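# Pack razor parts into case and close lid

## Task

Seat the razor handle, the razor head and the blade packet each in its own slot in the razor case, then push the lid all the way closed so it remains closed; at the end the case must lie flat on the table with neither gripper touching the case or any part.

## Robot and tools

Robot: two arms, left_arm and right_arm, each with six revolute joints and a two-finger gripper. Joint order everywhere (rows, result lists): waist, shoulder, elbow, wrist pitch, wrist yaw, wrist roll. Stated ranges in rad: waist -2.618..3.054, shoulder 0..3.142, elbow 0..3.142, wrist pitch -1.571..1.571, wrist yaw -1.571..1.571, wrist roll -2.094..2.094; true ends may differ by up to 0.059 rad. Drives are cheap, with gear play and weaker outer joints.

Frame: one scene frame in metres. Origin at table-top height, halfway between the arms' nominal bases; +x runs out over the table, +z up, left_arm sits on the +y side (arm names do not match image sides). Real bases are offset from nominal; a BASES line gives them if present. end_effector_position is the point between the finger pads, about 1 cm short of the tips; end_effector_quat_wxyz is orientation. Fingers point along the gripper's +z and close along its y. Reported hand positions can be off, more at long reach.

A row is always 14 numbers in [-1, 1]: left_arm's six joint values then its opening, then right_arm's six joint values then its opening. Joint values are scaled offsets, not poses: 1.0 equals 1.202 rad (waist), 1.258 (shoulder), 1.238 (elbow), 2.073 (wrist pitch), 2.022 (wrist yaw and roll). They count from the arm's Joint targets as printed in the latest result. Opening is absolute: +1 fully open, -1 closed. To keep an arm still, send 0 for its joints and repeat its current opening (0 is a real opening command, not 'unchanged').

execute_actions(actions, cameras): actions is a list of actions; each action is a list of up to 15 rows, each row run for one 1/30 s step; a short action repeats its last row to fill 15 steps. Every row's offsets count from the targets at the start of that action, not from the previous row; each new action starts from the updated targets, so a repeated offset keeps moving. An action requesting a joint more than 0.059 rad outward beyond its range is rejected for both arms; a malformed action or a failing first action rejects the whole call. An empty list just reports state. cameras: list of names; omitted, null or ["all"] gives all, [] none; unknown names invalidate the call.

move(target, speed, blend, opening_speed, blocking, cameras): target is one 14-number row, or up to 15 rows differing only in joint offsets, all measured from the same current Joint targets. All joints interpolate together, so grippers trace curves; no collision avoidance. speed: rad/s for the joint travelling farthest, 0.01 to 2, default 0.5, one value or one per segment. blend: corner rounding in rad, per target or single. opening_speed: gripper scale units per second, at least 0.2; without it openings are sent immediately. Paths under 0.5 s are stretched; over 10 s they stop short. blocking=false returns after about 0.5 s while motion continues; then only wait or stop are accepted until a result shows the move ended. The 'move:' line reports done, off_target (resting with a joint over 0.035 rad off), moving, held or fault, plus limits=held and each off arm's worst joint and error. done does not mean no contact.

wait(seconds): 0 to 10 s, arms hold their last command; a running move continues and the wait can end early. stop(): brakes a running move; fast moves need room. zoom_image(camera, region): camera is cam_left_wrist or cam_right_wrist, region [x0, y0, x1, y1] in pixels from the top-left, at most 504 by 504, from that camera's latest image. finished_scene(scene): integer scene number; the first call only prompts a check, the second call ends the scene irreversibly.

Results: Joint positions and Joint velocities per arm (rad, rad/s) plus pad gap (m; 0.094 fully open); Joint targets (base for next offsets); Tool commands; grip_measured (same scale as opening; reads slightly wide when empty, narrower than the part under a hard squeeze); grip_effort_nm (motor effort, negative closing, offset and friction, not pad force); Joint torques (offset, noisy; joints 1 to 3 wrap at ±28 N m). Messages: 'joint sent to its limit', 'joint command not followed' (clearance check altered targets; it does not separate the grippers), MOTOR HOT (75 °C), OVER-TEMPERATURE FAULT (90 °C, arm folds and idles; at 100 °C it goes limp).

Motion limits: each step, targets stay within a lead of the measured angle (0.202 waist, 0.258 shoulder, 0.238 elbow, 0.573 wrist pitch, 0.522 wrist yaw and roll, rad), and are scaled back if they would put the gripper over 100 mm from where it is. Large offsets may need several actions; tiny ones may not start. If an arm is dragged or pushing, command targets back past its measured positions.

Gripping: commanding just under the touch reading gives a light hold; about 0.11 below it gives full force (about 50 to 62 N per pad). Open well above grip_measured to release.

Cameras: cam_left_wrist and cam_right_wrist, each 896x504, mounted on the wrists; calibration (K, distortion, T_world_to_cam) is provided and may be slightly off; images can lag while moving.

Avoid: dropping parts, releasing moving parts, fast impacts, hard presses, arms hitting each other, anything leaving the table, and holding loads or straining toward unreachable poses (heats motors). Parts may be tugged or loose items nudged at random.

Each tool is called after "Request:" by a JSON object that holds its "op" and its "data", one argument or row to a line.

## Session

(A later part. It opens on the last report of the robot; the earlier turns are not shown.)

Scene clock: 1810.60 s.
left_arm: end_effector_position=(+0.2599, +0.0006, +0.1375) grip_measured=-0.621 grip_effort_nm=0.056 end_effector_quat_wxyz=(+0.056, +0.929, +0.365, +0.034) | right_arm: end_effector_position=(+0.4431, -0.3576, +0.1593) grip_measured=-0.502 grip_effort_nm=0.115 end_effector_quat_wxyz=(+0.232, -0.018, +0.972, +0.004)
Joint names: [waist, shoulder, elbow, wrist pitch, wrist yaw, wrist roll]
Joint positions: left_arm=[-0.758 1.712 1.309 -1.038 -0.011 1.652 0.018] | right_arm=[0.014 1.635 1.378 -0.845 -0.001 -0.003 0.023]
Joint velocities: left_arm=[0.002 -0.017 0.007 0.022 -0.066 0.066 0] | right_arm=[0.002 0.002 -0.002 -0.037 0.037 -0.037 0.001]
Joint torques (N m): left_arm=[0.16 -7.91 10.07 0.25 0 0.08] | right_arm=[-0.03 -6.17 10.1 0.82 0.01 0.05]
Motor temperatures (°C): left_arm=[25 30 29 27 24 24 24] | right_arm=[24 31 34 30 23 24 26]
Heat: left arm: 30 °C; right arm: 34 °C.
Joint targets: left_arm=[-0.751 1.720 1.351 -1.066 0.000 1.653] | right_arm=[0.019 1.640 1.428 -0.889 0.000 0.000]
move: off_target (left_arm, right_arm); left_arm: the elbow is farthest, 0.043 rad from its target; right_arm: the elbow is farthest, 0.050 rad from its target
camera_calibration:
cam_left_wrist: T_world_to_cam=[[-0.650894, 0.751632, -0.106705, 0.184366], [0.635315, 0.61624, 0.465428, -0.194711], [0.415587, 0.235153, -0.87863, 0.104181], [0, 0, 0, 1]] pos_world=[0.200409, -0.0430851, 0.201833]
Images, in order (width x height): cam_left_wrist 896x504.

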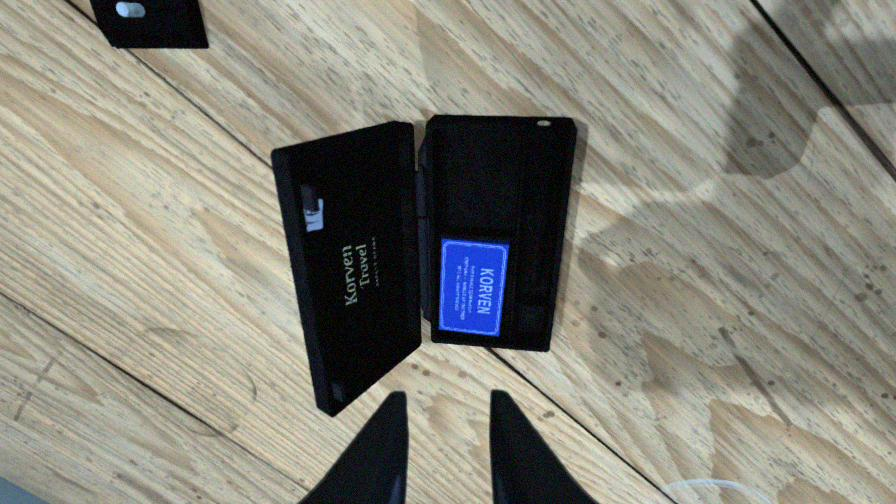

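Request:
{"op": "move", "data": {
  "target": [
    [0,0.030,-0.05,0,0,0,-0.6,0,0,0,0,0,0,-0.5],
    [0,0.13,-0.17,0.125,0,0,-0.6,0,0,0,0,0,0,-0.5]
  ],
  "speed": 0.3,
  "cameras": ["cam_left_wrist"]
}}

Request:
{"op": "zoom_image", "data": {
  "camera": "cam_left_wrist",
  "region": [300, 100, 700, 500]
}}

Scene clock: 1827.33 s.
left_arm: end_effector_position=(+0.2531, +0.0069, +0.0502) grip_measured=-0.601 grip_effort_nm=0.066 end_effector_quat_wxyz=(+0.008, +0.931, +0.365, +0.010) | right_arm: end_effector_position=(+0.4431, -0.3576, +0.1593) grip_measured=-0.502 grip_effort_nm=0.120 end_effector_quat_wxyz=(+0.232, -0.018, +0.972, +0.004)
Joint names: [waist, shoulder, elbow, wrist pitch, wrist yaw, wrist roll]
Joint positions: left_arm=[-0.758 1.876 1.155 -0.826 -0.011 1.653 0.019] | right_arm=[0.014 1.635 1.378 -0.845 -0.001 -0.003 0.023]
Joint velocities: left_arm=[-0.007 -0.007 -0.002 -0.007 0.037 0.007 -0.001] | right_arm=[0.027 -0.017 0.002 -0.037 -0.022 0.037 -0.001]
Joint torques (N m): left_arm=[0.05 -8.83 4.66 0.51 -0.01 0.1] | right_arm=[-0.06 -6.16 10.07 0.81 0 0.06]
Motor temperatures (°C): left_arm=[25 30 30 27 24 24 24] | right_arm=[24 30 37 28 23 24 25]
Heat: left arm: 30 °C; right arm: 37 °C.
Joint targets: left_arm=[-0.751 1.884 1.141 -0.807 0.000 1.653] | right_arm=[0.019 1.640 1.428 -0.889 0.000 0.000]
move: off_target (right_arm); right_arm: the elbow is farthest, 0.050 rad from its target
camera_calibration:
cam_left_wrist: T_world_to_cam=[[-0.653969, 0.756519, -0.00173674, 0.161397], [0.672232, 0.582158, 0.45738, -0.162325], [0.347028, 0.297945, -0.88927, 0.0463312], [0, 0, 0, 1]] pos_world=[0.19859, -0.0414053, 0.115725]
Images, in order (width x height): cam_left_wrist 896x504.

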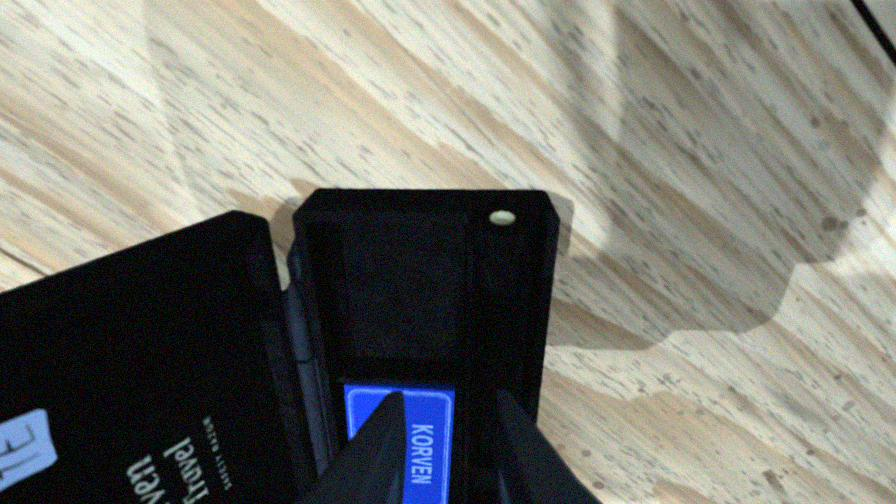

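Scaled by 1.260 from the camera's 896x504 image, which has a finer 1280x720 frame.

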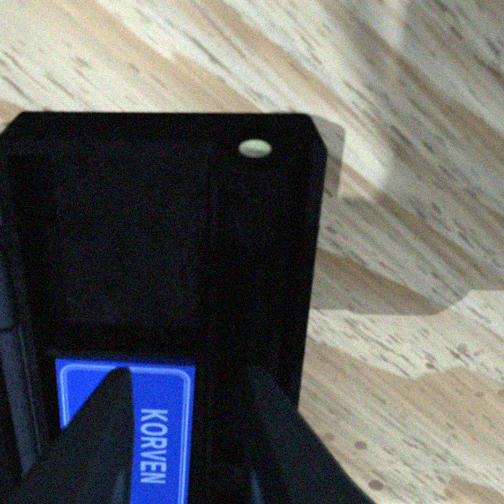

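Request:
{"op": "move", "data": {
  "target": [0,-0.0525,-0.0307,0.0063,0,0,-0.6,0,0,0,0,0,0,-0.5],
  "speed": 0.15,
  "cameras": ["cam_left_wrist"]
}}

Scene clock: 1835.00 s.
left_arm: end_effector_position=(+0.2480, +0.0116, +0.0503) grip_measured=-0.601 grip_effort_nm=0.061 end_effector_quat_wxyz=(+0.010, +0.931, +0.365, +0.011) | right_arm: end_effector_position=(+0.4431, -0.3576, +0.1593) grip_measured=-0.502 grip_effort_nm=0.115 end_effector_quat_wxyz=(+0.232, -0.018, +0.972, +0.004)
Joint names: [waist, shoulder, elbow, wrist pitch, wrist yaw, wrist roll]
Joint positions: left_arm=[-0.758 1.849 1.119 -0.812 -0.011 1.653 0.019] | right_arm=[0.014 1.635 1.378 -0.845 -0.001 -0.003 0.023]
Joint velocities: left_arm=[0.002 -0.007 0.007 0.051 0.022 -0.037 -0.001] | right_arm=[-0.002 0.022 0.002 0.007 -0.022 0.022 0]
Joint torques (N m): left_arm=[0.1 -11.7 4.56 0.53 0 0.07] | right_arm=[-0.01 -6.17 10.09 0.82 0 0.06]
Motor temperatures (°C): left_arm=[25 31 29 27 24 24 24] | right_arm=[24 30 38 27 23 24 25]
Heat: left arm: 31 °C; right arm: 38 °C.
Joint targets: left_arm=[-0.751 1.818 1.103 -0.794 0.000 1.653] | right_arm=[0.019 1.640 1.428 -0.889 0.000 0.000]
move: off_target (right_arm); right_arm: the elbow is farthest, 0.050 rad from its target
camera_calibration:
cam_left_wrist: T_world_to_cam=[[-0.653956, 0.756507, -0.00630776, 0.15475], [0.67068, 0.583581, 0.457845, -0.161306], [0.350044, 0.29518, -0.88901, 0.0460426], [0, 0, 0, 1]] pos_world=[0.193267, -0.0365247, 0.115762]
Images, in order (width x height): cam_left_wrist 896x504.

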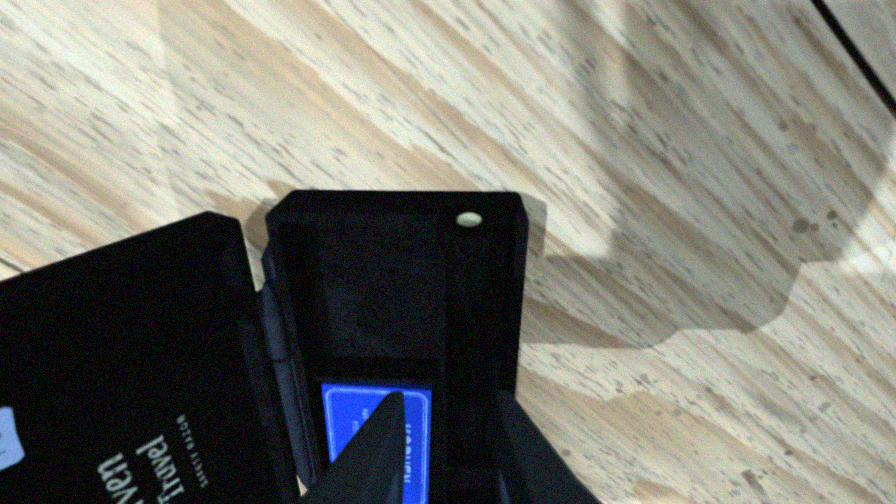

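Request:
{"op": "move", "data": {
  "target": [0,0.0572,-0.0464,0.0453,0,0,-0.6,0,0,0,0,0,0,-0.5],
  "speed": 0.08,
  "cameras": ["cam_left_wrist"]
}}

Request:
{"op": "zoom_image", "data": {
  "camera": "cam_left_wrist",
  "region": [300, 150, 640, 504]
}}

Scene clock: 1841.73 s.
left_arm: end_effector_position=(+0.2453, +0.0140, +0.0294) grip_measured=-0.601 grip_effort_nm=0.061 end_effector_quat_wxyz=(+0.010, +0.931, +0.365, +0.011) | right_arm: end_effector_position=(+0.4431, -0.3576, +0.1593) grip_measured=-0.502 grip_effort_nm=0.115 end_effector_quat_wxyz=(+0.232, -0.018, +0.972, +0.004)
Joint names: [waist, shoulder, elbow, wrist pitch, wrist yaw, wrist roll]
Joint positions: left_arm=[-0.758 1.878 1.062 -0.726 -0.011 1.653 0.019] | right_arm=[0.014 1.635 1.378 -0.845 -0.001 -0.003 0.023]
Joint velocities: left_arm=[-0.017 0.027 0.002 -0.007 -0.022 -0.022 0] | right_arm=[0.007 -0.012 0.012 0.051 -0.051 0.037 -0.001]
Joint torques (N m): left_arm=[0.14 -8.14 4.27 0.59 0.04 0.09] | right_arm=[0.01 -6.15 10.1 0.81 -0.01 0.05]
Motor temperatures (°C): left_arm=[25 32 29 26 24 24 24] | right_arm=[24 30 38 27 23 24 25]
Heat: left arm: 32 °C; right arm: 38 °C.
Joint targets: left_arm=[-0.751 1.890 1.045 -0.700 0.000 1.653] | right_arm=[0.019 1.640 1.428 -0.889 0.000 0.000]
move: off_target (right_arm); right_arm: the elbow is farthest, 0.050 rad from its target
camera_calibration:
cam_left_wrist: T_world_to_cam=[[-0.653956, 0.756507, -0.00630776, 0.151008], [0.67068, 0.583581, 0.457845, -0.151384], [0.350044, 0.29518, -0.88901, 0.0276951], [0, 0, 0, 1]] pos_world=[0.190588, -0.0340685, 0.0948843]
Images, in order (width x height): cam_left_wrist 896x504.

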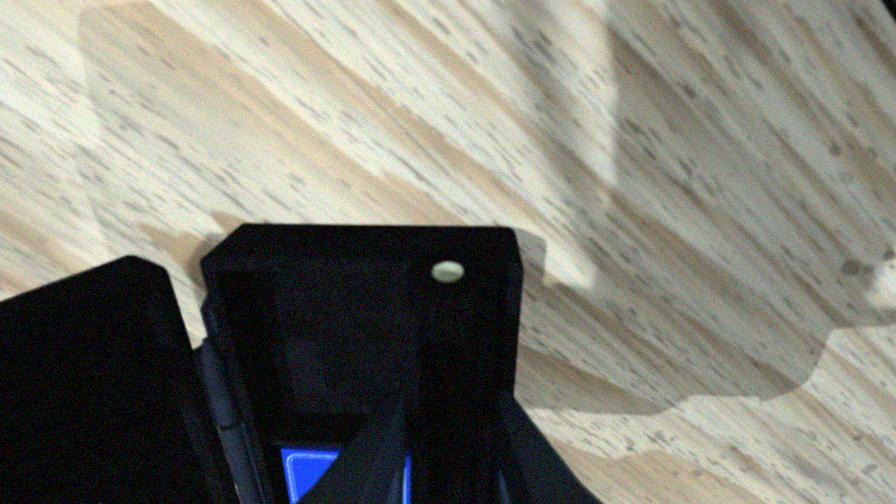

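Scaled by 1.424 from the camera's 896x504 image, which has a finer 1280x720 frame.

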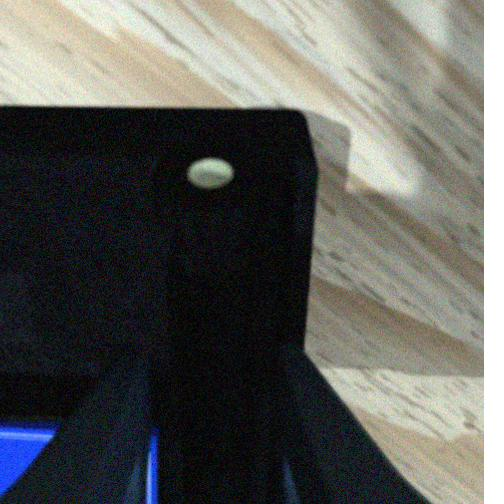

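Request:
{"op": "move", "data": {
  "target": [0,0.0055,-0.0052,0.006,0,0,-0.6,0,0,0,0,0,0,-0.5],
  "speed": 0.08,
  "cameras": []
}}

Request:
{"op": "move", "data": {
  "target": [0,0,0,0,0,0,-0.92,0,0,0,0,0,0,-0.5],
  "opening_speed": 0.2,
  "cameras": ["cam_left_wrist"]
}}

Request:
{"op": "zoom_image", "data": {
  "camera": "cam_left_wrist",
  "region": [300, 150, 640, 504]
}}

Scene clock: 1853.53 s.
left_arm: end_effector_position=(+0.2451, +0.0142, +0.0291) grip_measured=-0.601 grip_effort_nm=0.061 end_effector_quat_wxyz=(+0.010, +0.931, +0.365, +0.011) | right_arm: end_effector_position=(+0.4431, -0.3576, +0.1593) grip_measured=-0.502 grip_effort_nm=0.115 end_effector_quat_wxyz=(+0.232, -0.018, +0.972, +0.004)
Joint names: [waist, shoulder, elbow, wrist pitch, wrist yaw, wrist roll]
Joint positions: left_arm=[-0.758 1.878 1.06 -0.725 -0.011 1.653 0.019] | right_arm=[0.014 1.635 1.378 -0.845 -0.001 -0.003 0.023]
Joint velocities: left_arm=[0.007 -0.017 0.007 -0.022 -0.051 0.007 0] | right_arm=[-0.012 -0.002 -0.007 0.037 -0.007 0.037 0.001]
Joint torques (N m): left_arm=[0.09 -7.58 3.79 0.73 0.01 0.1] | right_arm=[-0.03 -6.13 10.06 0.83 0 0.06]
Motor temperatures (°C): left_arm=[25 32 29 26 24 24 24] | right_arm=[24 30 38 27 23 24 25]
Heat: left arm: 32 °C; right arm: 38 °C.
Joint targets: left_arm=[-0.751 1.897 1.039 -0.687 0.000 1.653] | right_arm=[0.019 1.640 1.428 -0.889 0.000 0.000]
move: off_target (left_arm, right_arm); left_arm: the wrist pitch is farthest, 0.037 rad from its target; right_arm: the elbow is farthest, 0.050 rad from its target
No camera images: "cameras" was empty.

Scene clock: 1855.33 s.
left_arm: end_effector_position=(+0.2451, +0.0135, +0.0291) grip_measured=-0.881 grip_effort_nm=-0.989 end_effector_quat_wxyz=(+0.011, +0.931, +0.365, +0.012) | right_arm: end_effector_position=(+0.4431, -0.3576, +0.1593) grip_measured=-0.502 grip_effort_nm=0.110 end_effector_quat_wxyz=(+0.232, -0.018, +0.972, +0.004)
Joint names: [waist, shoulder, elbow, wrist pitch, wrist yaw, wrist roll]
Joint positions: left_arm=[-0.759 1.878 1.06 -0.723 -0.011 1.65 0.006] | right_arm=[0.014 1.635 1.378 -0.845 -0.001 -0.003 0.023]
Joint velocities: left_arm=[-0.007 -0.002 0.002 -0.037 -0.037 -0.007 -0.001] | right_arm=[-0.002 -0.017 -0.002 0.051 -0.037 -0.125 -0.001]
Joint torques (N m): left_arm=[0.2 -7.65 3.77 0.75 0 0.09] | right_arm=[-0.09 -6.17 10.11 0.81 0 0.04]
Motor temperatures (°C): left_arm=[25 32 29 26 24 24 24] | right_arm=[24 29 38 27 23 24 25]
Heat: left arm: 32 °C; right arm: 38 °C.
Joint targets: left_arm=[-0.751 1.897 1.039 -0.687 0.000 1.653] | right_arm=[0.019 1.640 1.428 -0.889 0.000 0.000]
move: off_target (left_arm, right_arm); left_arm: the wrist pitch is farthest, 0.036 rad from its target; right_arm: the elbow is farthest, 0.050 rad from its target
camera_calibration:
cam_left_wrist: T_world_to_cam=[[-0.655106, 0.755496, -0.00787652, 0.151577], [0.669283, 0.585124, 0.457919, -0.150508], [0.350565, 0.294714, -0.888959, 0.0275052], [0, 0, 0, 1]] pos_world=[0.190389, -0.0345566, 0.0945652]
Images, in order (width x height): cam_left_wrist 896x504.

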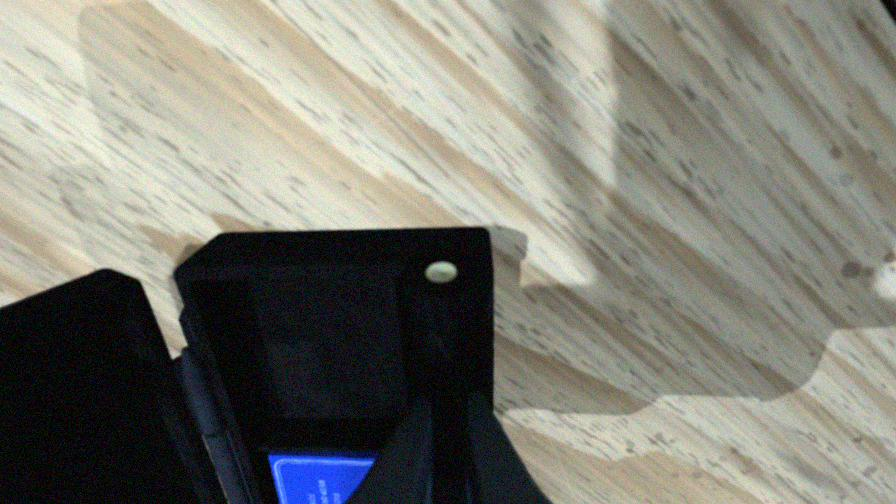

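Scaled by 1.424 from the camera's 896x504 image, which has a finer 1280x720 frame.

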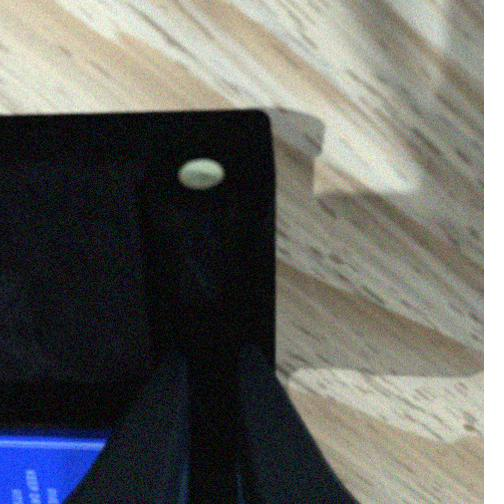

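Request:
{"op": "move", "data": {
  "target": [
    [0,-0.0525,0.055,-0.0376,0,0,-0.92,0,0,0,0,0,0,-0.5],
    [0.0166,-0.0525,0.055,-0.0376,0,0,-0.92,0,0,0,0,0,0,-0.5]
  ],
  "speed": 0.08,
  "cameras": ["cam_left_wrist"]
}}

Request:
{"op": "zoom_image", "data": {
  "camera": "cam_left_wrist",
  "region": [300, 150, 640, 504]
}}

Scene clock: 1867.07 s.
left_arm: end_effector_position=(+0.2517, +0.0187, +0.0359) grip_measured=-0.885 grip_effort_nm=-1.038 end_effector_quat_wxyz=(+0.014, +0.926, +0.376, +0.014) | right_arm: end_effector_position=(+0.4431, -0.3576, +0.1593) grip_measured=-0.502 grip_effort_nm=0.125 end_effector_quat_wxyz=(+0.232, -0.018, +0.972, +0.004)
Joint names: [waist, shoulder, elbow, wrist pitch, wrist yaw, wrist roll]
Joint positions: left_arm=[-0.733 1.862 1.071 -0.742 -0.011 1.653 0.005] | right_arm=[0.014 1.635 1.378 -0.845 -0.001 -0.003 0.023]
Joint velocities: left_arm=[-0.017 -0.012 0.012 -0.037 -0.022 -0.037 0] | right_arm=[-0.007 0.017 -0.002 -0.022 0.007 -0.007 -0.001]
Joint torques (N m): left_arm=[0.23 -11.77 8.73 0.07 0.02 0.1] | right_arm=[-0.02 -6.22 10.13 0.82 0 0.05]
Motor temperatures (°C): left_arm=[25 32 29 26 24 24 25] | right_arm=[24 29 38 27 23 24 25]
Heat: left arm: 32 °C; right arm: 38 °C.
Joint targets: left_arm=[-0.731 1.831 1.107 -0.765 0.000 1.653] | right_arm=[0.019 1.640 1.428 -0.889 0.000 0.000]
move: off_target (left_arm, right_arm); left_arm: the elbow is farthest, 0.036 rad from its target; right_arm: the elbow is farthest, 0.050 rad from its target
camera_calibration:
cam_left_wrist: T_world_to_cam=[[-0.672249, 0.740164, -0.0154493, 0.156924], [0.652978, 0.602638, 0.458746, -0.157387], [0.348857, 0.298303, -0.888433, 0.030038], [0, 0, 0, 1]] pos_world=[0.197783, -0.0302621, 0.101312]
Images, in order (width x height): cam_left_wrist 896x504.

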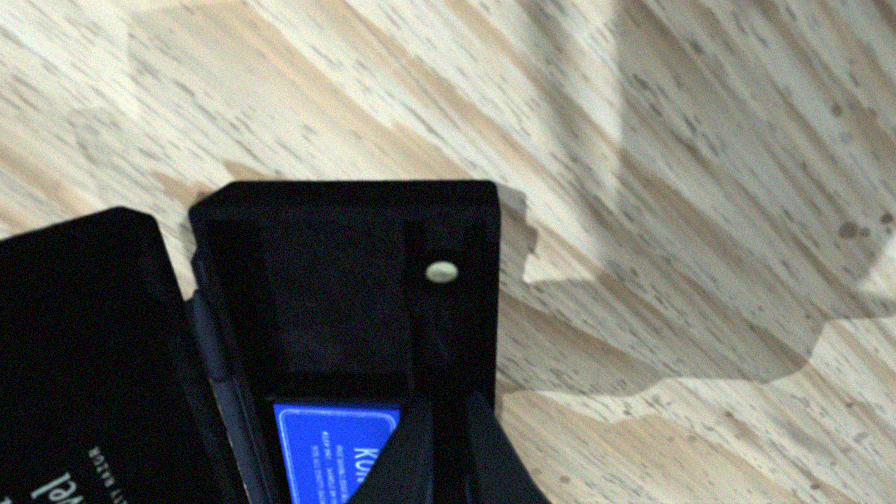

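Scaled by 1.424 from the camera's 896x504 image, which has a finer 1280x720 frame.

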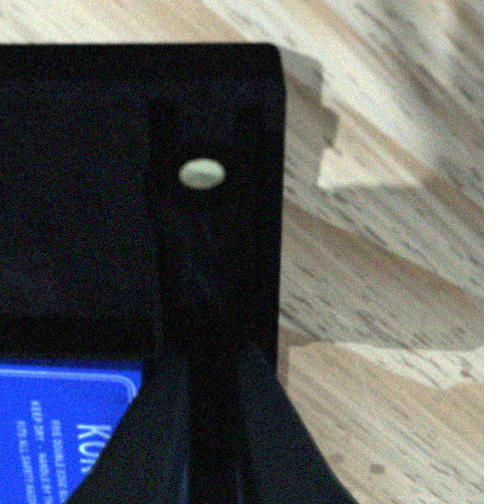

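Request:
{"op": "move", "data": {
  "target": [
    [-0.0183,-0.0066,-0.049,0.0217,0,0,-0.92,0,0,0,0,0,0,-0.5],
    [-0.0183,0.0358,-0.0606,0.0352,0,0,-0.92,0,0,0,0,0,0,-0.5]
  ],
  "speed": 0.08,
  "cameras": ["cam_left_wrist"]
}}

Request:
{"op": "zoom_image", "data": {
  "camera": "cam_left_wrist",
  "region": [300, 150, 640, 504]
}}

Scene clock: 1879.73 s.
left_arm: end_effector_position=(+0.2487, +0.0182, +0.0301) grip_measured=-0.885 grip_effort_nm=-1.033 end_effector_quat_wxyz=(+0.016, +0.928, +0.372, +0.014) | right_arm: end_effector_position=(+0.4431, -0.3576, +0.1593) grip_measured=-0.502 grip_effort_nm=0.120 end_effector_quat_wxyz=(+0.232, -0.018, +0.972, +0.004)
Joint names: [waist, shoulder, elbow, wrist pitch, wrist yaw, wrist roll]
Joint positions: left_arm=[-0.741 1.866 1.048 -0.712 -0.011 1.653 0.005] | right_arm=[0.014 1.635 1.378 -0.845 -0.001 -0.003 0.023]
Joint velocities: left_arm=[0.012 0.027 -0.002 -0.007 -0.037 0.037 0.001] | right_arm=[-0.017 0.012 0.002 0.022 0.007 0.007 0]
Joint torques (N m): left_arm=[-0.54 -8.23 4.4 0.57 0.03 0.08] | right_arm=[-0.03 -6.15 10.11 0.83 0 0.05]
Motor temperatures (°C): left_arm=[25 32 29 26 24 24 25] | right_arm=[24 29 39 26 23 24 25]
Heat: left arm: 32 °C; right arm: 39 °C.
Joint targets: left_arm=[-0.753 1.876 1.032 -0.692 0.000 1.653] | right_arm=[0.019 1.640 1.428 -0.889 0.000 0.000]
move: off_target (right_arm); right_arm: the elbow is farthest, 0.050 rad from its target
camera_calibration:
cam_left_wrist: T_world_to_cam=[[-0.666513, 0.745264, -0.0184962, 0.153737], [0.656527, 0.598546, 0.459037, -0.153217], [0.353175, 0.293811, -0.888225, 0.0251591], [0, 0, 0, 1]] pos_world=[0.194173, -0.030259, 0.0955229]
Images, in order (width x height): cam_left_wrist 896x504.

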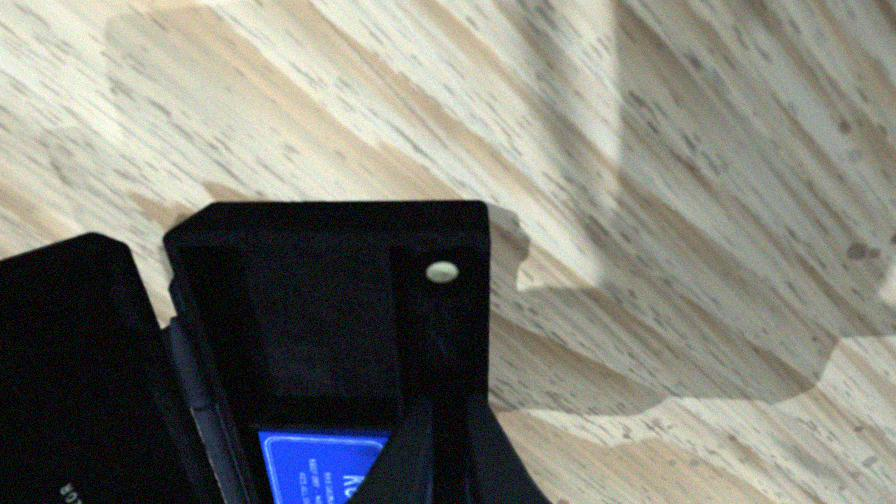

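Scaled by 1.424 from the camera's 896x504 image, which has a finer 1280x720 frame.

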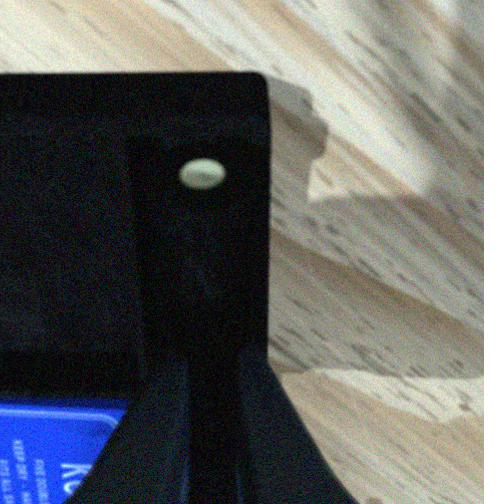

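Request:
{"op": "move", "data": {
  "target": [0,0.007,-0.006,0.0075,0,0,-0.92,0,0,0,0,0,0,-0.5],
  "speed": 0.05,
  "cameras": ["cam_left_wrist"]
}}

Request:
{"op": "zoom_image", "data": {
  "camera": "cam_left_wrist",
  "region": [300, 150, 640, 504]
}}

Scene clock: 1900.00 s.
left_arm: end_effector_position=(+0.2496, +0.0174, +0.0284) grip_measured=-0.885 grip_effort_nm=-1.038 end_effector_quat_wxyz=(+0.019, +0.927, +0.373, +0.016) | right_arm: end_effector_position=(+0.4431, -0.3576, +0.1593) grip_measured=-0.502 grip_effort_nm=0.115 end_effector_quat_wxyz=(+0.232, -0.018, +0.972, +0.004)
Joint names: [waist, shoulder, elbow, wrist pitch, wrist yaw, wrist roll]
Joint positions: left_arm=[-0.741 1.869 1.044 -0.699 -0.011 1.652 0.005] | right_arm=[0.014 1.635 1.378 -0.845 -0.001 -0.003 0.023]
Joint velocities: left_arm=[-0.002 0.002 -0.017 -0.007 -0.007 -0.066 -0.001] | right_arm=[-0.002 -0.017 -0.002 0.022 -0.007 -0.007 0]
Joint torques (N m): left_arm=[-0.4 -7.77 4.04 0.59 -0.01 0.1] | right_arm=[-0.03 -6.16 10.09 0.81 0.01 0.06]
Motor temperatures (°C): left_arm=[25 32 29 26 24 24 26] | right_arm=[24 29 39 26 23 24 25]
Heat: left arm: 32 °C; right arm: 39 °C.
Joint targets: left_arm=[-0.753 1.885 1.025 -0.677 0.000 1.653] | right_arm=[0.019 1.640 1.428 -0.889 0.000 0.000]
move: off_target (right_arm); right_arm: the elbow is farthest, 0.050 rad from its target
camera_calibration:
cam_left_wrist: T_world_to_cam=[[-0.667556, 0.744152, -0.0246151, 0.155385], [0.653513, 0.601447, 0.459545, -0.151826], [0.356776, 0.290686, -0.887813, 0.0226292], [0, 0, 0, 1]] pos_world=[0.194875, -0.0308929, 0.0936861]
Images, in order (width x height): cam_left_wrist 896x504.

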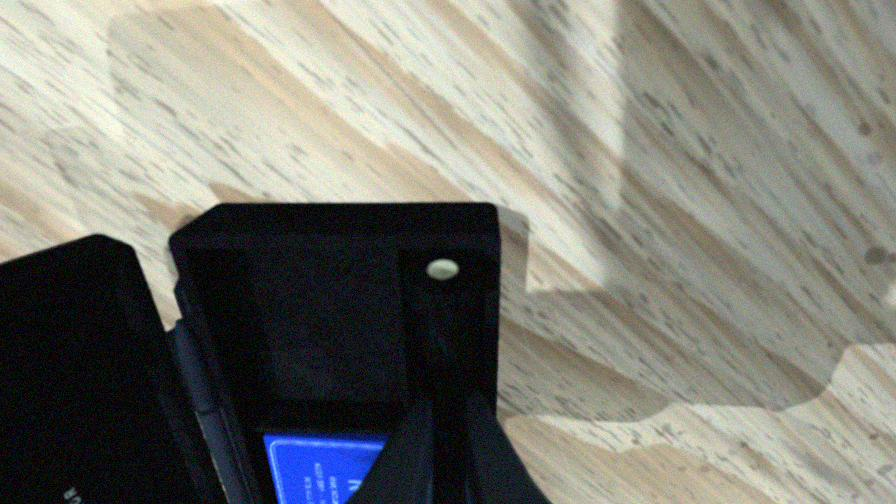

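Scaled by 1.424 from the camera's 896x504 image, which has a finer 1280x720 frame.

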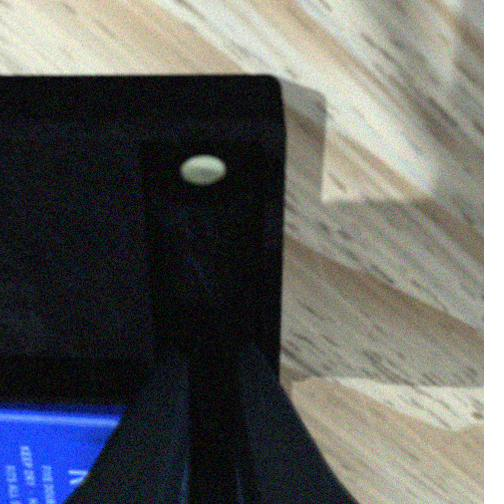

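Request:
{"op": "move", "data": {
  "target": [0,0,0,0,0,0,-0.6,0,0,0,0,0,0,-0.5],
  "opening_speed": 0.3,
  "cameras": ["cam_left_wrist"]
}}

Request:
{"op": "zoom_image", "data": {
  "camera": "cam_left_wrist",
  "region": [300, 150, 640, 504]
}}

Scene clock: 1907.37 s.
left_arm: end_effector_position=(+0.2524, +0.0149, +0.0286) grip_measured=-0.601 grip_effort_nm=0.071 end_effector_quat_wxyz=(+0.025, +0.928, +0.372, +0.019) | right_arm: end_effector_position=(+0.4431, -0.3576, +0.1593) grip_measured=-0.502 grip_effort_nm=0.115 end_effector_quat_wxyz=(+0.232, -0.018, +0.972, +0.004)
Joint names: [waist, shoulder, elbow, wrist pitch, wrist yaw, wrist roll]
Joint positions: left_arm=[-0.741 1.869 1.044 -0.683 -0.011 1.653 0.019] | right_arm=[0.014 1.635 1.378 -0.845 -0.001 -0.003 0.023]
Joint velocities: left_arm=[-0.002 -0.012 -0.022 0.037 -0.007 0.022 0] | right_arm=[-0.007 0.007 -0.007 -0.007 -0.007 0.066 0.001]
Joint torques (N m): left_arm=[-0.59 -7.77 4.05 0.44 0.01 0.09] | right_arm=[-0.08 -6.17 10.1 0.81 0 0.05]
Motor temperatures (°C): left_arm=[25 31 29 26 24 24 26] | right_arm=[24 29 39 26 23 24 25]
Heat: left arm: 31 °C; right arm: 39 °C.
Joint targets: left_arm=[-0.753 1.885 1.025 -0.677 0.000 1.653] | right_arm=[0.019 1.640 1.428 -0.889 0.000 0.000]
move: off_target (right_arm); right_arm: the elbow is farthest, 0.050 rad from its target
camera_calibration:
cam_left_wrist: T_world_to_cam=[[-0.666045, 0.744848, -0.0398182, 0.159215], [0.649134, 0.605098, 0.460957, -0.151253], [0.367437, 0.28117, -0.886529, 0.0199429], [0, 0, 0, 1]] pos_world=[0.1969, -0.0326752, 0.0937407]
Images, in order (width x height): cam_left_wrist 896x504.

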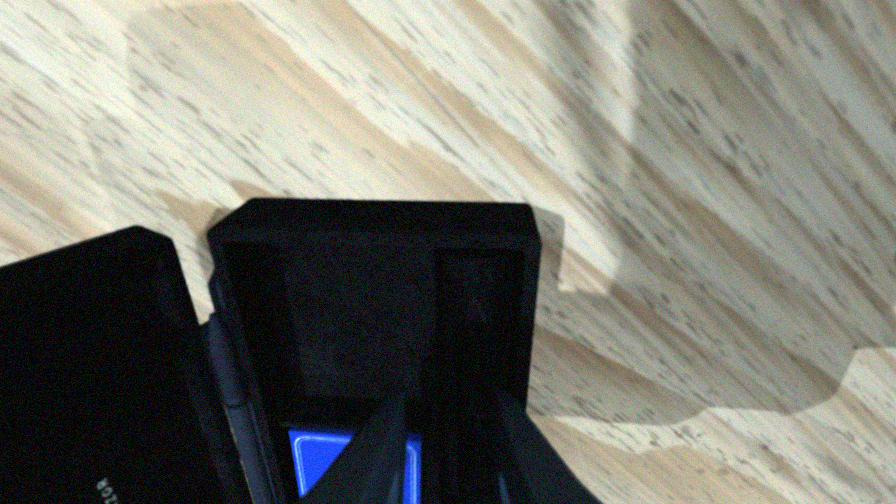

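Scaled by 1.424 from the camera's 896x504 image, which has a finer 1280x720 frame.

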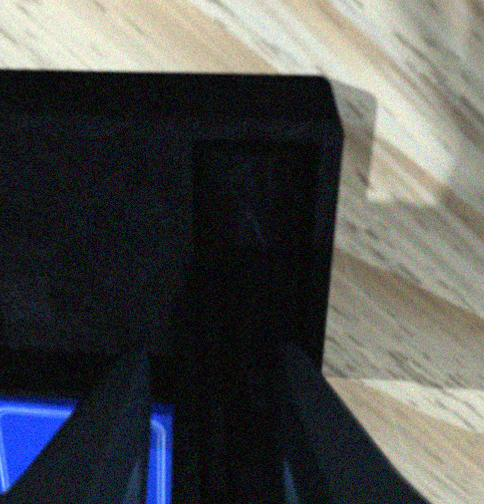

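Request:
{"op": "move", "data": {
  "target": [
    [0,-0.054,-0.0186,0.011,0,0,-0.6,0,0,0,0,0,0,-0.5]
  ],
  "speed": 0.08,
  "cameras": ["cam_left_wrist"]
}}

Scene clock: 1917.97 s.
left_arm: end_effector_position=(+0.2509, +0.0162, +0.0290) grip_measured=-0.601 grip_effort_nm=0.066 end_effector_quat_wxyz=(+0.032, +0.927, +0.372, +0.022) | right_arm: end_effector_position=(+0.4431, -0.3576, +0.1593) grip_measured=-0.502 grip_effort_nm=0.115 end_effector_quat_wxyz=(+0.232, -0.018, +0.972, +0.004)
Joint names: [waist, shoulder, elbow, wrist pitch, wrist yaw, wrist roll]
Joint positions: left_arm=[-0.741 1.849 1.017 -0.662 -0.011 1.653 0.019] | right_arm=[0.014 1.635 1.378 -0.845 -0.001 -0.003 0.023]
Joint velocities: left_arm=[0.012 -0.017 -0.002 0.007 0.066 0.007 0.001] | right_arm=[0.022 0.007 0.002 -0.007 0.007 -0.051 0.001]
Joint torques (N m): left_arm=[-0.47 -11.67 4.33 0.5 -0.01 0.11] | right_arm=[-0.03 -6.17 10.09 0.82 0 0.05]
Motor temperatures (°C): left_arm=[25 31 29 26 24 24 25] | right_arm=[24 29 39 26 23 24 25]
Heat: left arm: 31 °C; right arm: 39 °C.
Joint targets: left_arm=[-0.753 1.817 1.002 -0.654 0.000 1.653] | right_arm=[0.019 1.640 1.428 -0.889 0.000 0.000]
move: off_target (right_arm); right_arm: the elbow is farthest, 0.050 rad from its target
camera_calibration:
cam_left_wrist: T_world_to_cam=[[-0.6655, 0.744366, -0.0550376, 0.15746], [0.643835, 0.609795, 0.462198, -0.150075], [0.377606, 0.272158, -0.885067, 0.0180993], [0, 0, 0, 1]] pos_world=[0.194579, -0.0306186, 0.0940499]
Images, in order (width x height): cam_left_wrist 896x504.

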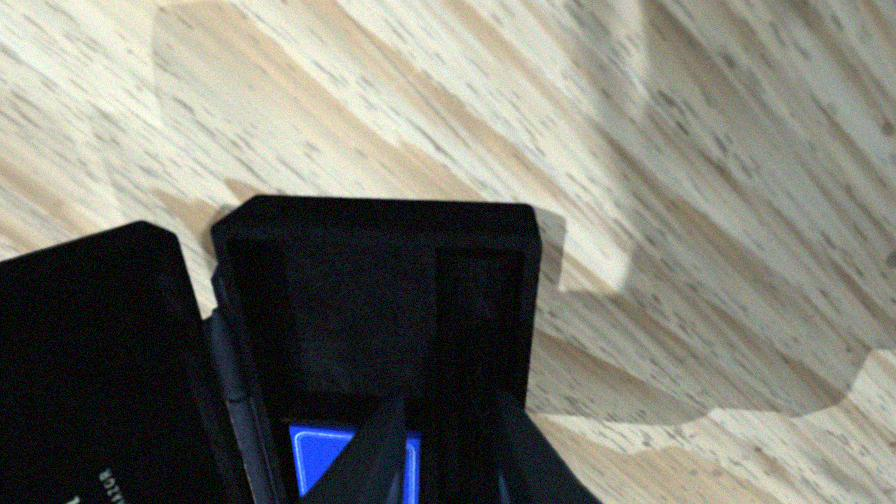

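Request:
{"op": "move", "data": {
  "target": [
    [0,-0.02,0.06,-0.03,0,0,-0.6,0,0,0,0,0,0,-0.5],
    [0,-0.12,0.19,-0.18,0,0,-0.6,0,0,0,0,0,0,-0.5]
  ],
  "speed": 0.3,
  "cameras": ["cam_left_wrist"]
}}

Request:
{"op": "zoom_image", "data": {
  "camera": "cam_left_wrist",
  "region": [300, 100, 700, 500]
}}

Scene clock: 1925.37 s.
left_arm: end_effector_position=(+0.2463, +0.0203, +0.1145) grip_measured=-0.601 grip_effort_nm=0.056 end_effector_quat_wxyz=(+0.032, +0.927, +0.372, +0.022) | right_arm: end_effector_position=(+0.4431, -0.3579, +0.1593) grip_measured=-0.502 grip_effort_nm=0.120 end_effector_quat_wxyz=(+0.232, -0.018, +0.972, +0.003)
Joint names: [waist, shoulder, elbow, wrist pitch, wrist yaw, wrist roll]
Joint positions: left_arm=[-0.741 1.692 1.198 -1.001 -0.011 1.653 0.019] | right_arm=[0.014 1.635 1.378 -0.845 0 -0.003 0.023]
Joint velocities: left_arm=[-0.007 0.002 -0.007 -0.051 -0.022 0.007 -0.001] | right_arm=[-0.012 0.007 -0.007 0.007 -0.066 0.007 -0.001]
Joint torques (N m): left_arm=[-0.5 -10.37 9.52 0.14 -0.01 0.08] | right_arm=[-0.06 -6.17 10.1 0.82 -0.01 0.05]
Motor temperatures (°C): left_arm=[25 32 29 26 24 24 25] | right_arm=[24 29 39 26 23 24 25]
Heat: left arm: 32 °C; right arm: 39 °C.
Joint targets: left_arm=[-0.753 1.666 1.237 -1.027 0.000 1.653] | right_arm=[0.019 1.640 1.428 -0.889 0.000 0.000]
move: off_target (left_arm, right_arm); left_arm: the elbow is farthest, 0.039 rad from its target; right_arm: the elbow is farthest, 0.050 rad from its target
camera_calibration:
cam_left_wrist: T_world_to_cam=[[-0.665562, 0.744421, -0.0535162, 0.155951], [0.644365, 0.609325, 0.462079, -0.189197], [0.37659, 0.273058, -0.885223, 0.0945845], [0, 0, 0, 1]] pos_world=[0.190088, -0.026638, 0.179498]
Images, in order (width x height): cam_left_wrist 896x504.

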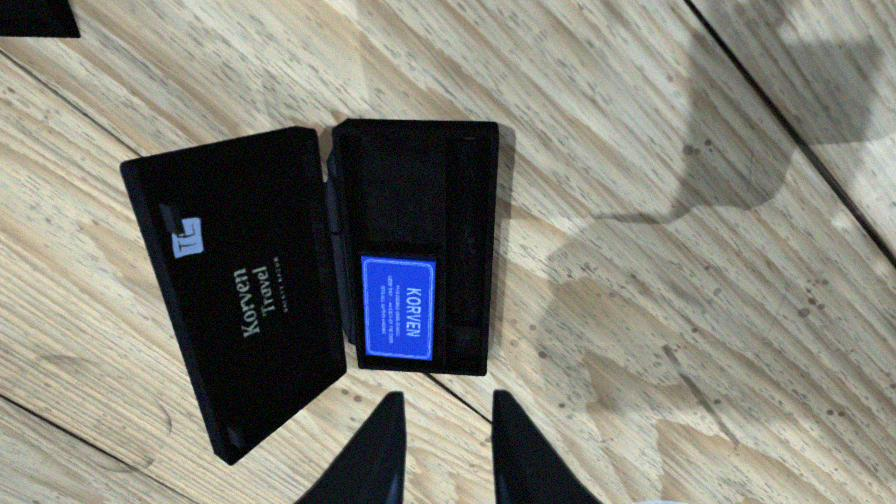

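Scaled by 1.260 from the camera's 896x504 image, which has a finer 1280x720 frame.

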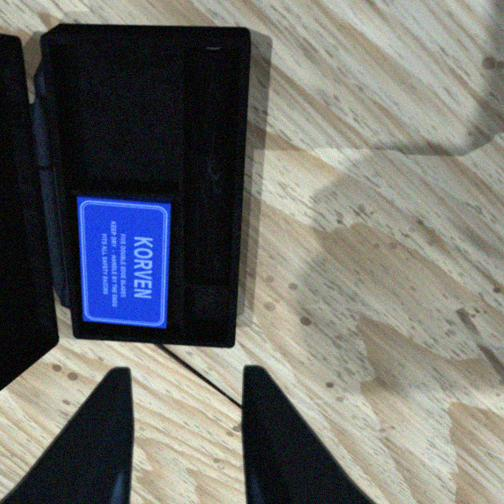

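Request:
{"op": "move", "data": {
  "target": [0.678,-0.299,-0.27,0.051,0,-0.6,-0.62,0.6,-0.2035,-0.334,0.16,0,0,-1],
  "cameras": ["cam_right_wrist"]
}}

Request:
{"op": "zoom_image", "data": {
  "camera": "cam_right_wrist",
  "region": [40, 0, 340, 300]
}}

Request:
{"op": "zoom_image", "data": {
  "camera": "cam_right_wrist",
  "region": [400, 300, 640, 460]
}}

Scene clock: 1937.93 s.
left_arm: end_effector_position=(+0.2638, +0.2508, +0.1376) grip_measured=-0.619 grip_effort_nm=-0.071 end_effector_quat_wxyz=(+0.104, +0.184, +0.977, +0.034) | right_arm: end_effector_position=(+0.3008, -0.1239, +0.1304) grip_measured=-0.986 grip_effort_nm=-0.745 end_effector_quat_wxyz=(+0.250, -0.363, +0.892, +0.097)
Joint names: [waist, shoulder, elbow, wrist pitch, wrist yaw, wrist roll]
Joint positions: left_arm=[0.066 1.315 0.921 -0.958 -0.011 0.455 0.018] | right_arm=[0.744 1.424 1.025 -0.63 0.003 -0.011 0.001]
Joint velocities: left_arm=[-0.007 -0.007 0.002 -0.051 -0.037 -0.037 -0.001] | right_arm=[0.017 0.002 -0.002 -0.037 -0.037 0.051 0]
Joint torques (N m): left_arm=[0.09 -6.71 5.24 1.16 0.02 -0.06] | right_arm=[0.29 -7.88 4.57 2.06 0 0.05]
Motor temperatures (°C): left_arm=[25 32 30 26 24 24 25] | right_arm=[24 30 38 27 23 24 26]
Heat: left arm: 32 °C; right arm: 38 °C.
Joint targets: left_arm=[0.062 1.290 0.903 -0.921 0.000 0.440] | right_arm=[0.740 1.384 1.015 -0.558 0.000 0.000]
move: off_target (left_arm, right_arm); left_arm: the wrist pitch is farthest, 0.037 rad from its target; right_arm: the wrist pitch is farthest, 0.073 rad from its target
camera_calibration:
cam_right_wrist: T_world_to_cam=[[0.694574, -0.719409, -0.00418593, -0.296373], [-0.715708, -0.690387, -0.105489, 0.182954], [0.073, 0.0762661, -0.994412, 0.208102], [0, 0, 0, 1]] pos_world=[0.321604, -0.102775, 0.224998]
Images, in order (width x height): cam_right_wrist 896x504.

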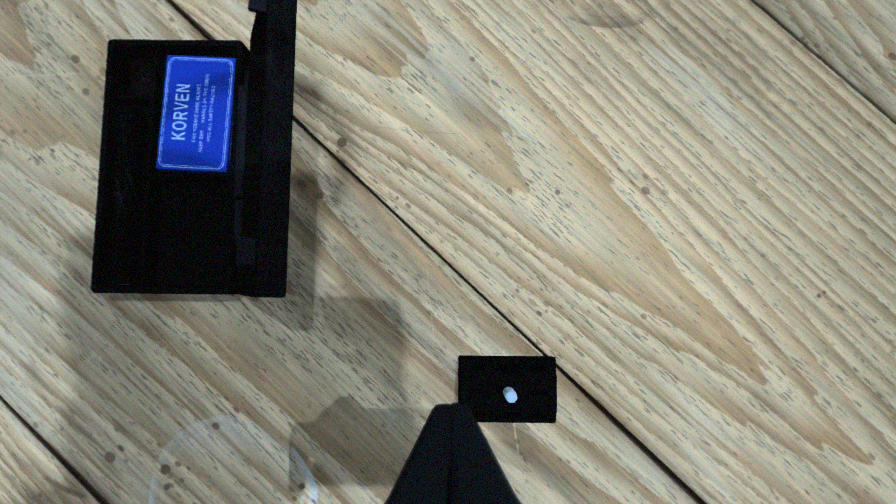

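Scaled by 1.680 from the camera's 896x504 image, which has a finer 1280x720 frame.

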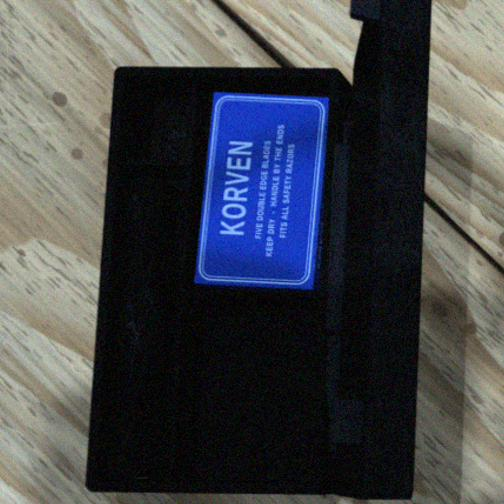

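Scaled by 2.100 from the camera's 896x504 image, which has a finer 1280x720 frame.

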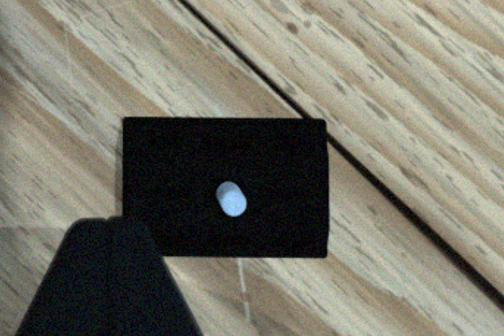

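Request:
{"op": "move", "data": {
  "target": [0,0,0,0,0,0,-0.62,-0.0591,0.3728,0.2736,-0.2354,0,0.74,-0.6],
  "cameras": ["cam_right_wrist"]
}}

Scene clock: 1970.20 s.
left_arm: end_effector_position=(+0.2638, +0.2508, +0.1376) grip_measured=-0.619 grip_effort_nm=-0.076 end_effector_quat_wxyz=(+0.104, +0.183, +0.977, +0.034) | right_arm: end_effector_position=(+0.2977, -0.1528, +0.0530) grip_measured=-0.602 grip_effort_nm=0.120 end_effector_quat_wxyz=(+0.000, +0.379, +0.926, +0.009)
Joint names: [waist, shoulder, elbow, wrist pitch, wrist yaw, wrist roll]
Joint positions: left_arm=[0.066 1.315 0.921 -0.958 -0.011 0.454 0.018] | right_arm=[0.683 1.847 1.308 -1.015 -0.007 1.478 0.019]
Joint velocities: left_arm=[-0.002 0.012 -0.027 0.051 -0.007 -0.037 0.001] | right_arm=[-0.007 0.002 -0.007 0.037 -0.037 0.007 0]
Joint torques (N m): left_arm=[0.1 -6.74 5.19 1.18 0.01 -0.08] | right_arm=[-0.54 -7.06 8.75 0.16 -0.01 0.08]
Motor temperatures (°C): left_arm=[25 30 29 27 24 24 24] | right_arm=[24 31 35 30 23 24 26]
Heat: left arm: 30 °C; right arm: 35 °C.
Joint targets: left_arm=[0.062 1.290 0.903 -0.921 0.000 0.440] | right_arm=[0.669 1.853 1.353 -1.046 0.000 1.496]
move: off_target (left_arm, right_arm); left_arm: the wrist pitch is farthest, 0.037 rad from its target; right_arm: the elbow is farthest, 0.046 rad from its target
camera_calibration:
cam_right_wrist: T_world_to_cam=[[-0.707207, -0.706528, -0.0260213, 0.10512], [-0.646494, 0.631341, 0.428316, 0.30574], [-0.286189, 0.319731, -0.903254, 0.272919], [0, 0, 0, 1]] pos_world=[0.350107, -0.206017, 0.118297]
Images, in order (width x height): cam_right_wrist 896x504.

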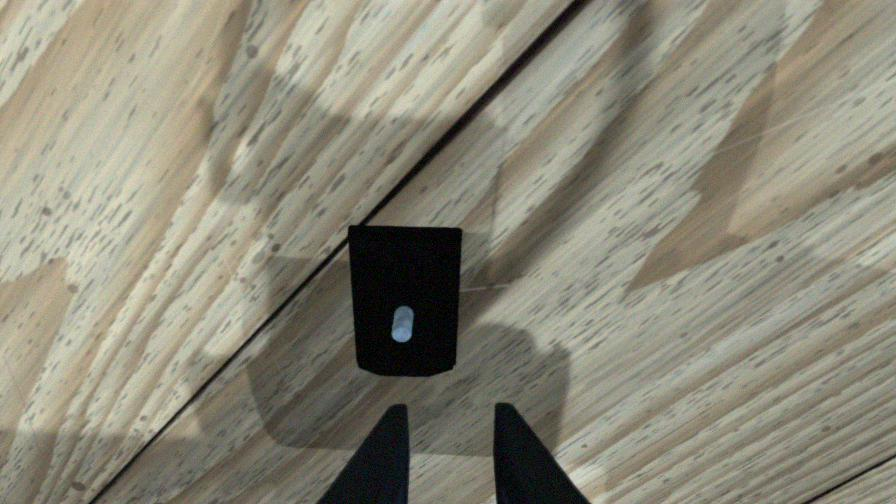

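Request:
{"op": "move", "data": {
  "target": [0,0,0,0,0,0,-0.62,-0.0035,0.0424,0.056,-0.0078,0,0,-0.6],
  "speed": 0.3,
  "cameras": ["cam_right_wrist"]
}}

Scene clock: 1984.00 s.
left_arm: end_effector_position=(+0.2638, +0.2508, +0.1376) grip_measured=-0.619 grip_effort_nm=-0.076 end_effector_quat_wxyz=(+0.104, +0.183, +0.977, +0.034) | right_arm: end_effector_position=(+0.3104, -0.1442, +0.0534) grip_measured=-0.602 grip_effort_nm=0.115 end_effector_quat_wxyz=(+0.001, +0.381, +0.925, +0.010)
Joint names: [waist, shoulder, elbow, wrist pitch, wrist yaw, wrist roll]
Joint positions: left_arm=[0.066 1.315 0.921 -0.958 -0.011 0.454 0.018] | right_arm=[0.678 1.899 1.378 -1.031 -0.007 1.478 0.019]
Joint velocities: left_arm=[-0.012 0.007 0.002 0.037 -0.037 0.022 -0.001] | right_arm=[-0.002 -0.002 0.002 -0.022 -0.139 -0.051 -0.001]
Joint torques (N m): left_arm=[0.2 -6.68 5.22 1.16 0 -0.07] | right_arm=[-0.51 -7.43 8.65 0.23 -0.01 0.08]
Motor temperatures (°C): left_arm=[25 30 29 28 24 24 24] | right_arm=[24 30 35 28 23 24 26]
Heat: left arm: 30 °C; right arm: 35 °C.
Joint targets: left_arm=[0.062 1.290 0.903 -0.921 0.000 0.440] | right_arm=[0.665 1.907 1.423 -1.062 0.000 1.496]
move: off_target (left_arm, right_arm); left_arm: the wrist pitch is farthest, 0.037 rad from its target; right_arm: the elbow is farthest, 0.044 rad from its target
camera_calibration:
cam_right_wrist: T_world_to_cam=[[-0.710386, -0.703211, -0.0290776, 0.121806], [-0.644589, 0.633465, 0.42805, 0.308083], [-0.28259, 0.322824, -0.903287, 0.273457], [0, 0, 0, 1]] pos_world=[0.362392, -0.197783, 0.118677]
Images, in order (width x height): cam_right_wrist 896x504.

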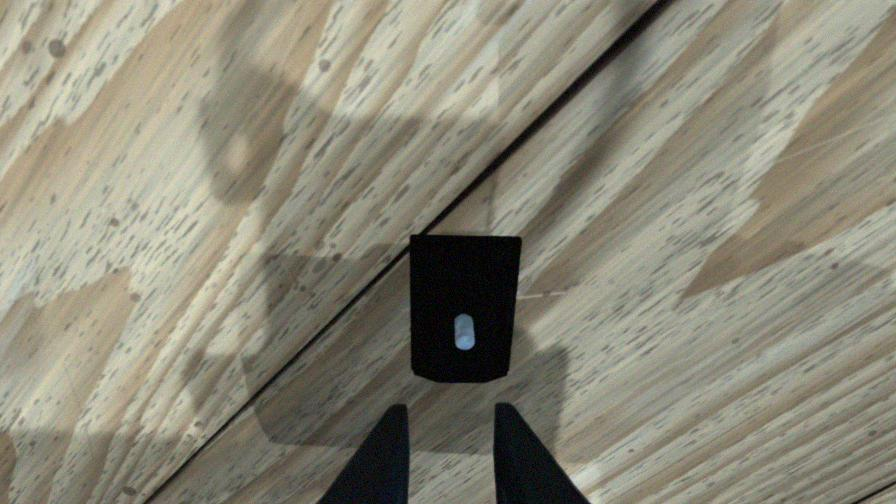

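Request:
{"op": "move", "data": {
  "target": [0,0,0,0,0,0,-0.62,-0.0035,0.022,-0.095,0.08,0,0,-0.6],
  "speed": 0.15,
  "cameras": ["cam_right_wrist"]
}}

Scene clock: 2001.83 s.
left_arm: end_effector_position=(+0.2638, +0.2508, +0.1376) grip_measured=-0.619 grip_effort_nm=-0.076 end_effector_quat_wxyz=(+0.104, +0.183, +0.977, +0.034) | right_arm: end_effector_position=(+0.3118, -0.1444, +0.0290) grip_measured=-0.602 grip_effort_nm=0.115 end_effector_quat_wxyz=(+0.003, +0.382, +0.924, +0.013)
Joint names: [waist, shoulder, elbow, wrist pitch, wrist yaw, wrist roll]
Joint positions: left_arm=[0.066 1.315 0.921 -0.958 -0.011 0.454 0.018] | right_arm=[0.675 1.927 1.314 -0.932 -0.007 1.478 0.019]
Joint velocities: left_arm=[-0.007 0.007 -0.012 -0.022 -0.022 -0.037 -0.001] | right_arm=[0.007 0.002 -0.002 -0.066 -0.037 0.007 0]
Joint torques (N m): left_arm=[0.05 -6.75 5.04 1.16 0.04 -0.09] | right_arm=[-0.58 -7.58 3.73 0.82 -0.01 0.08]
Motor temperatures (°C): left_arm=[25 30 29 28 24 24 24] | right_arm=[24 30 35 27 23 24 26]
Heat: left arm: 30 °C; right arm: 35 °C.
Joint targets: left_arm=[0.062 1.290 0.903 -0.921 0.000 0.440] | right_arm=[0.661 1.934 1.305 -0.896 0.000 1.496]
move: off_target (left_arm, right_arm); left_arm: the wrist pitch is farthest, 0.037 rad from its target; right_arm: the wrist pitch is farthest, 0.036 rad from its target
camera_calibration:
cam_right_wrist: T_world_to_cam=[[-0.712389, -0.700902, -0.0351892, 0.123085], [-0.644659, 0.633761, 0.427507, 0.319661], [-0.277339, 0.327236, -0.903327, 0.250898], [0, 0, 0, 1]] pos_world=[0.363341, -0.198421, 0.0943168]
Images, in order (width x height): cam_right_wrist 896x504.

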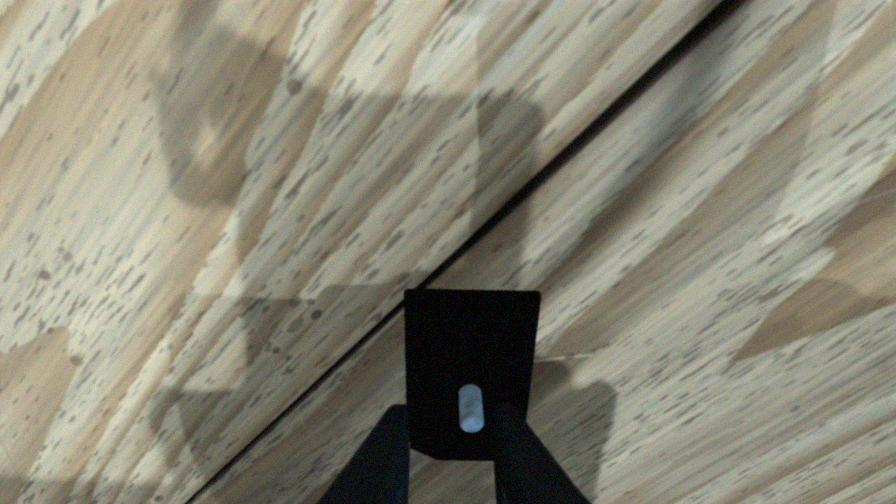

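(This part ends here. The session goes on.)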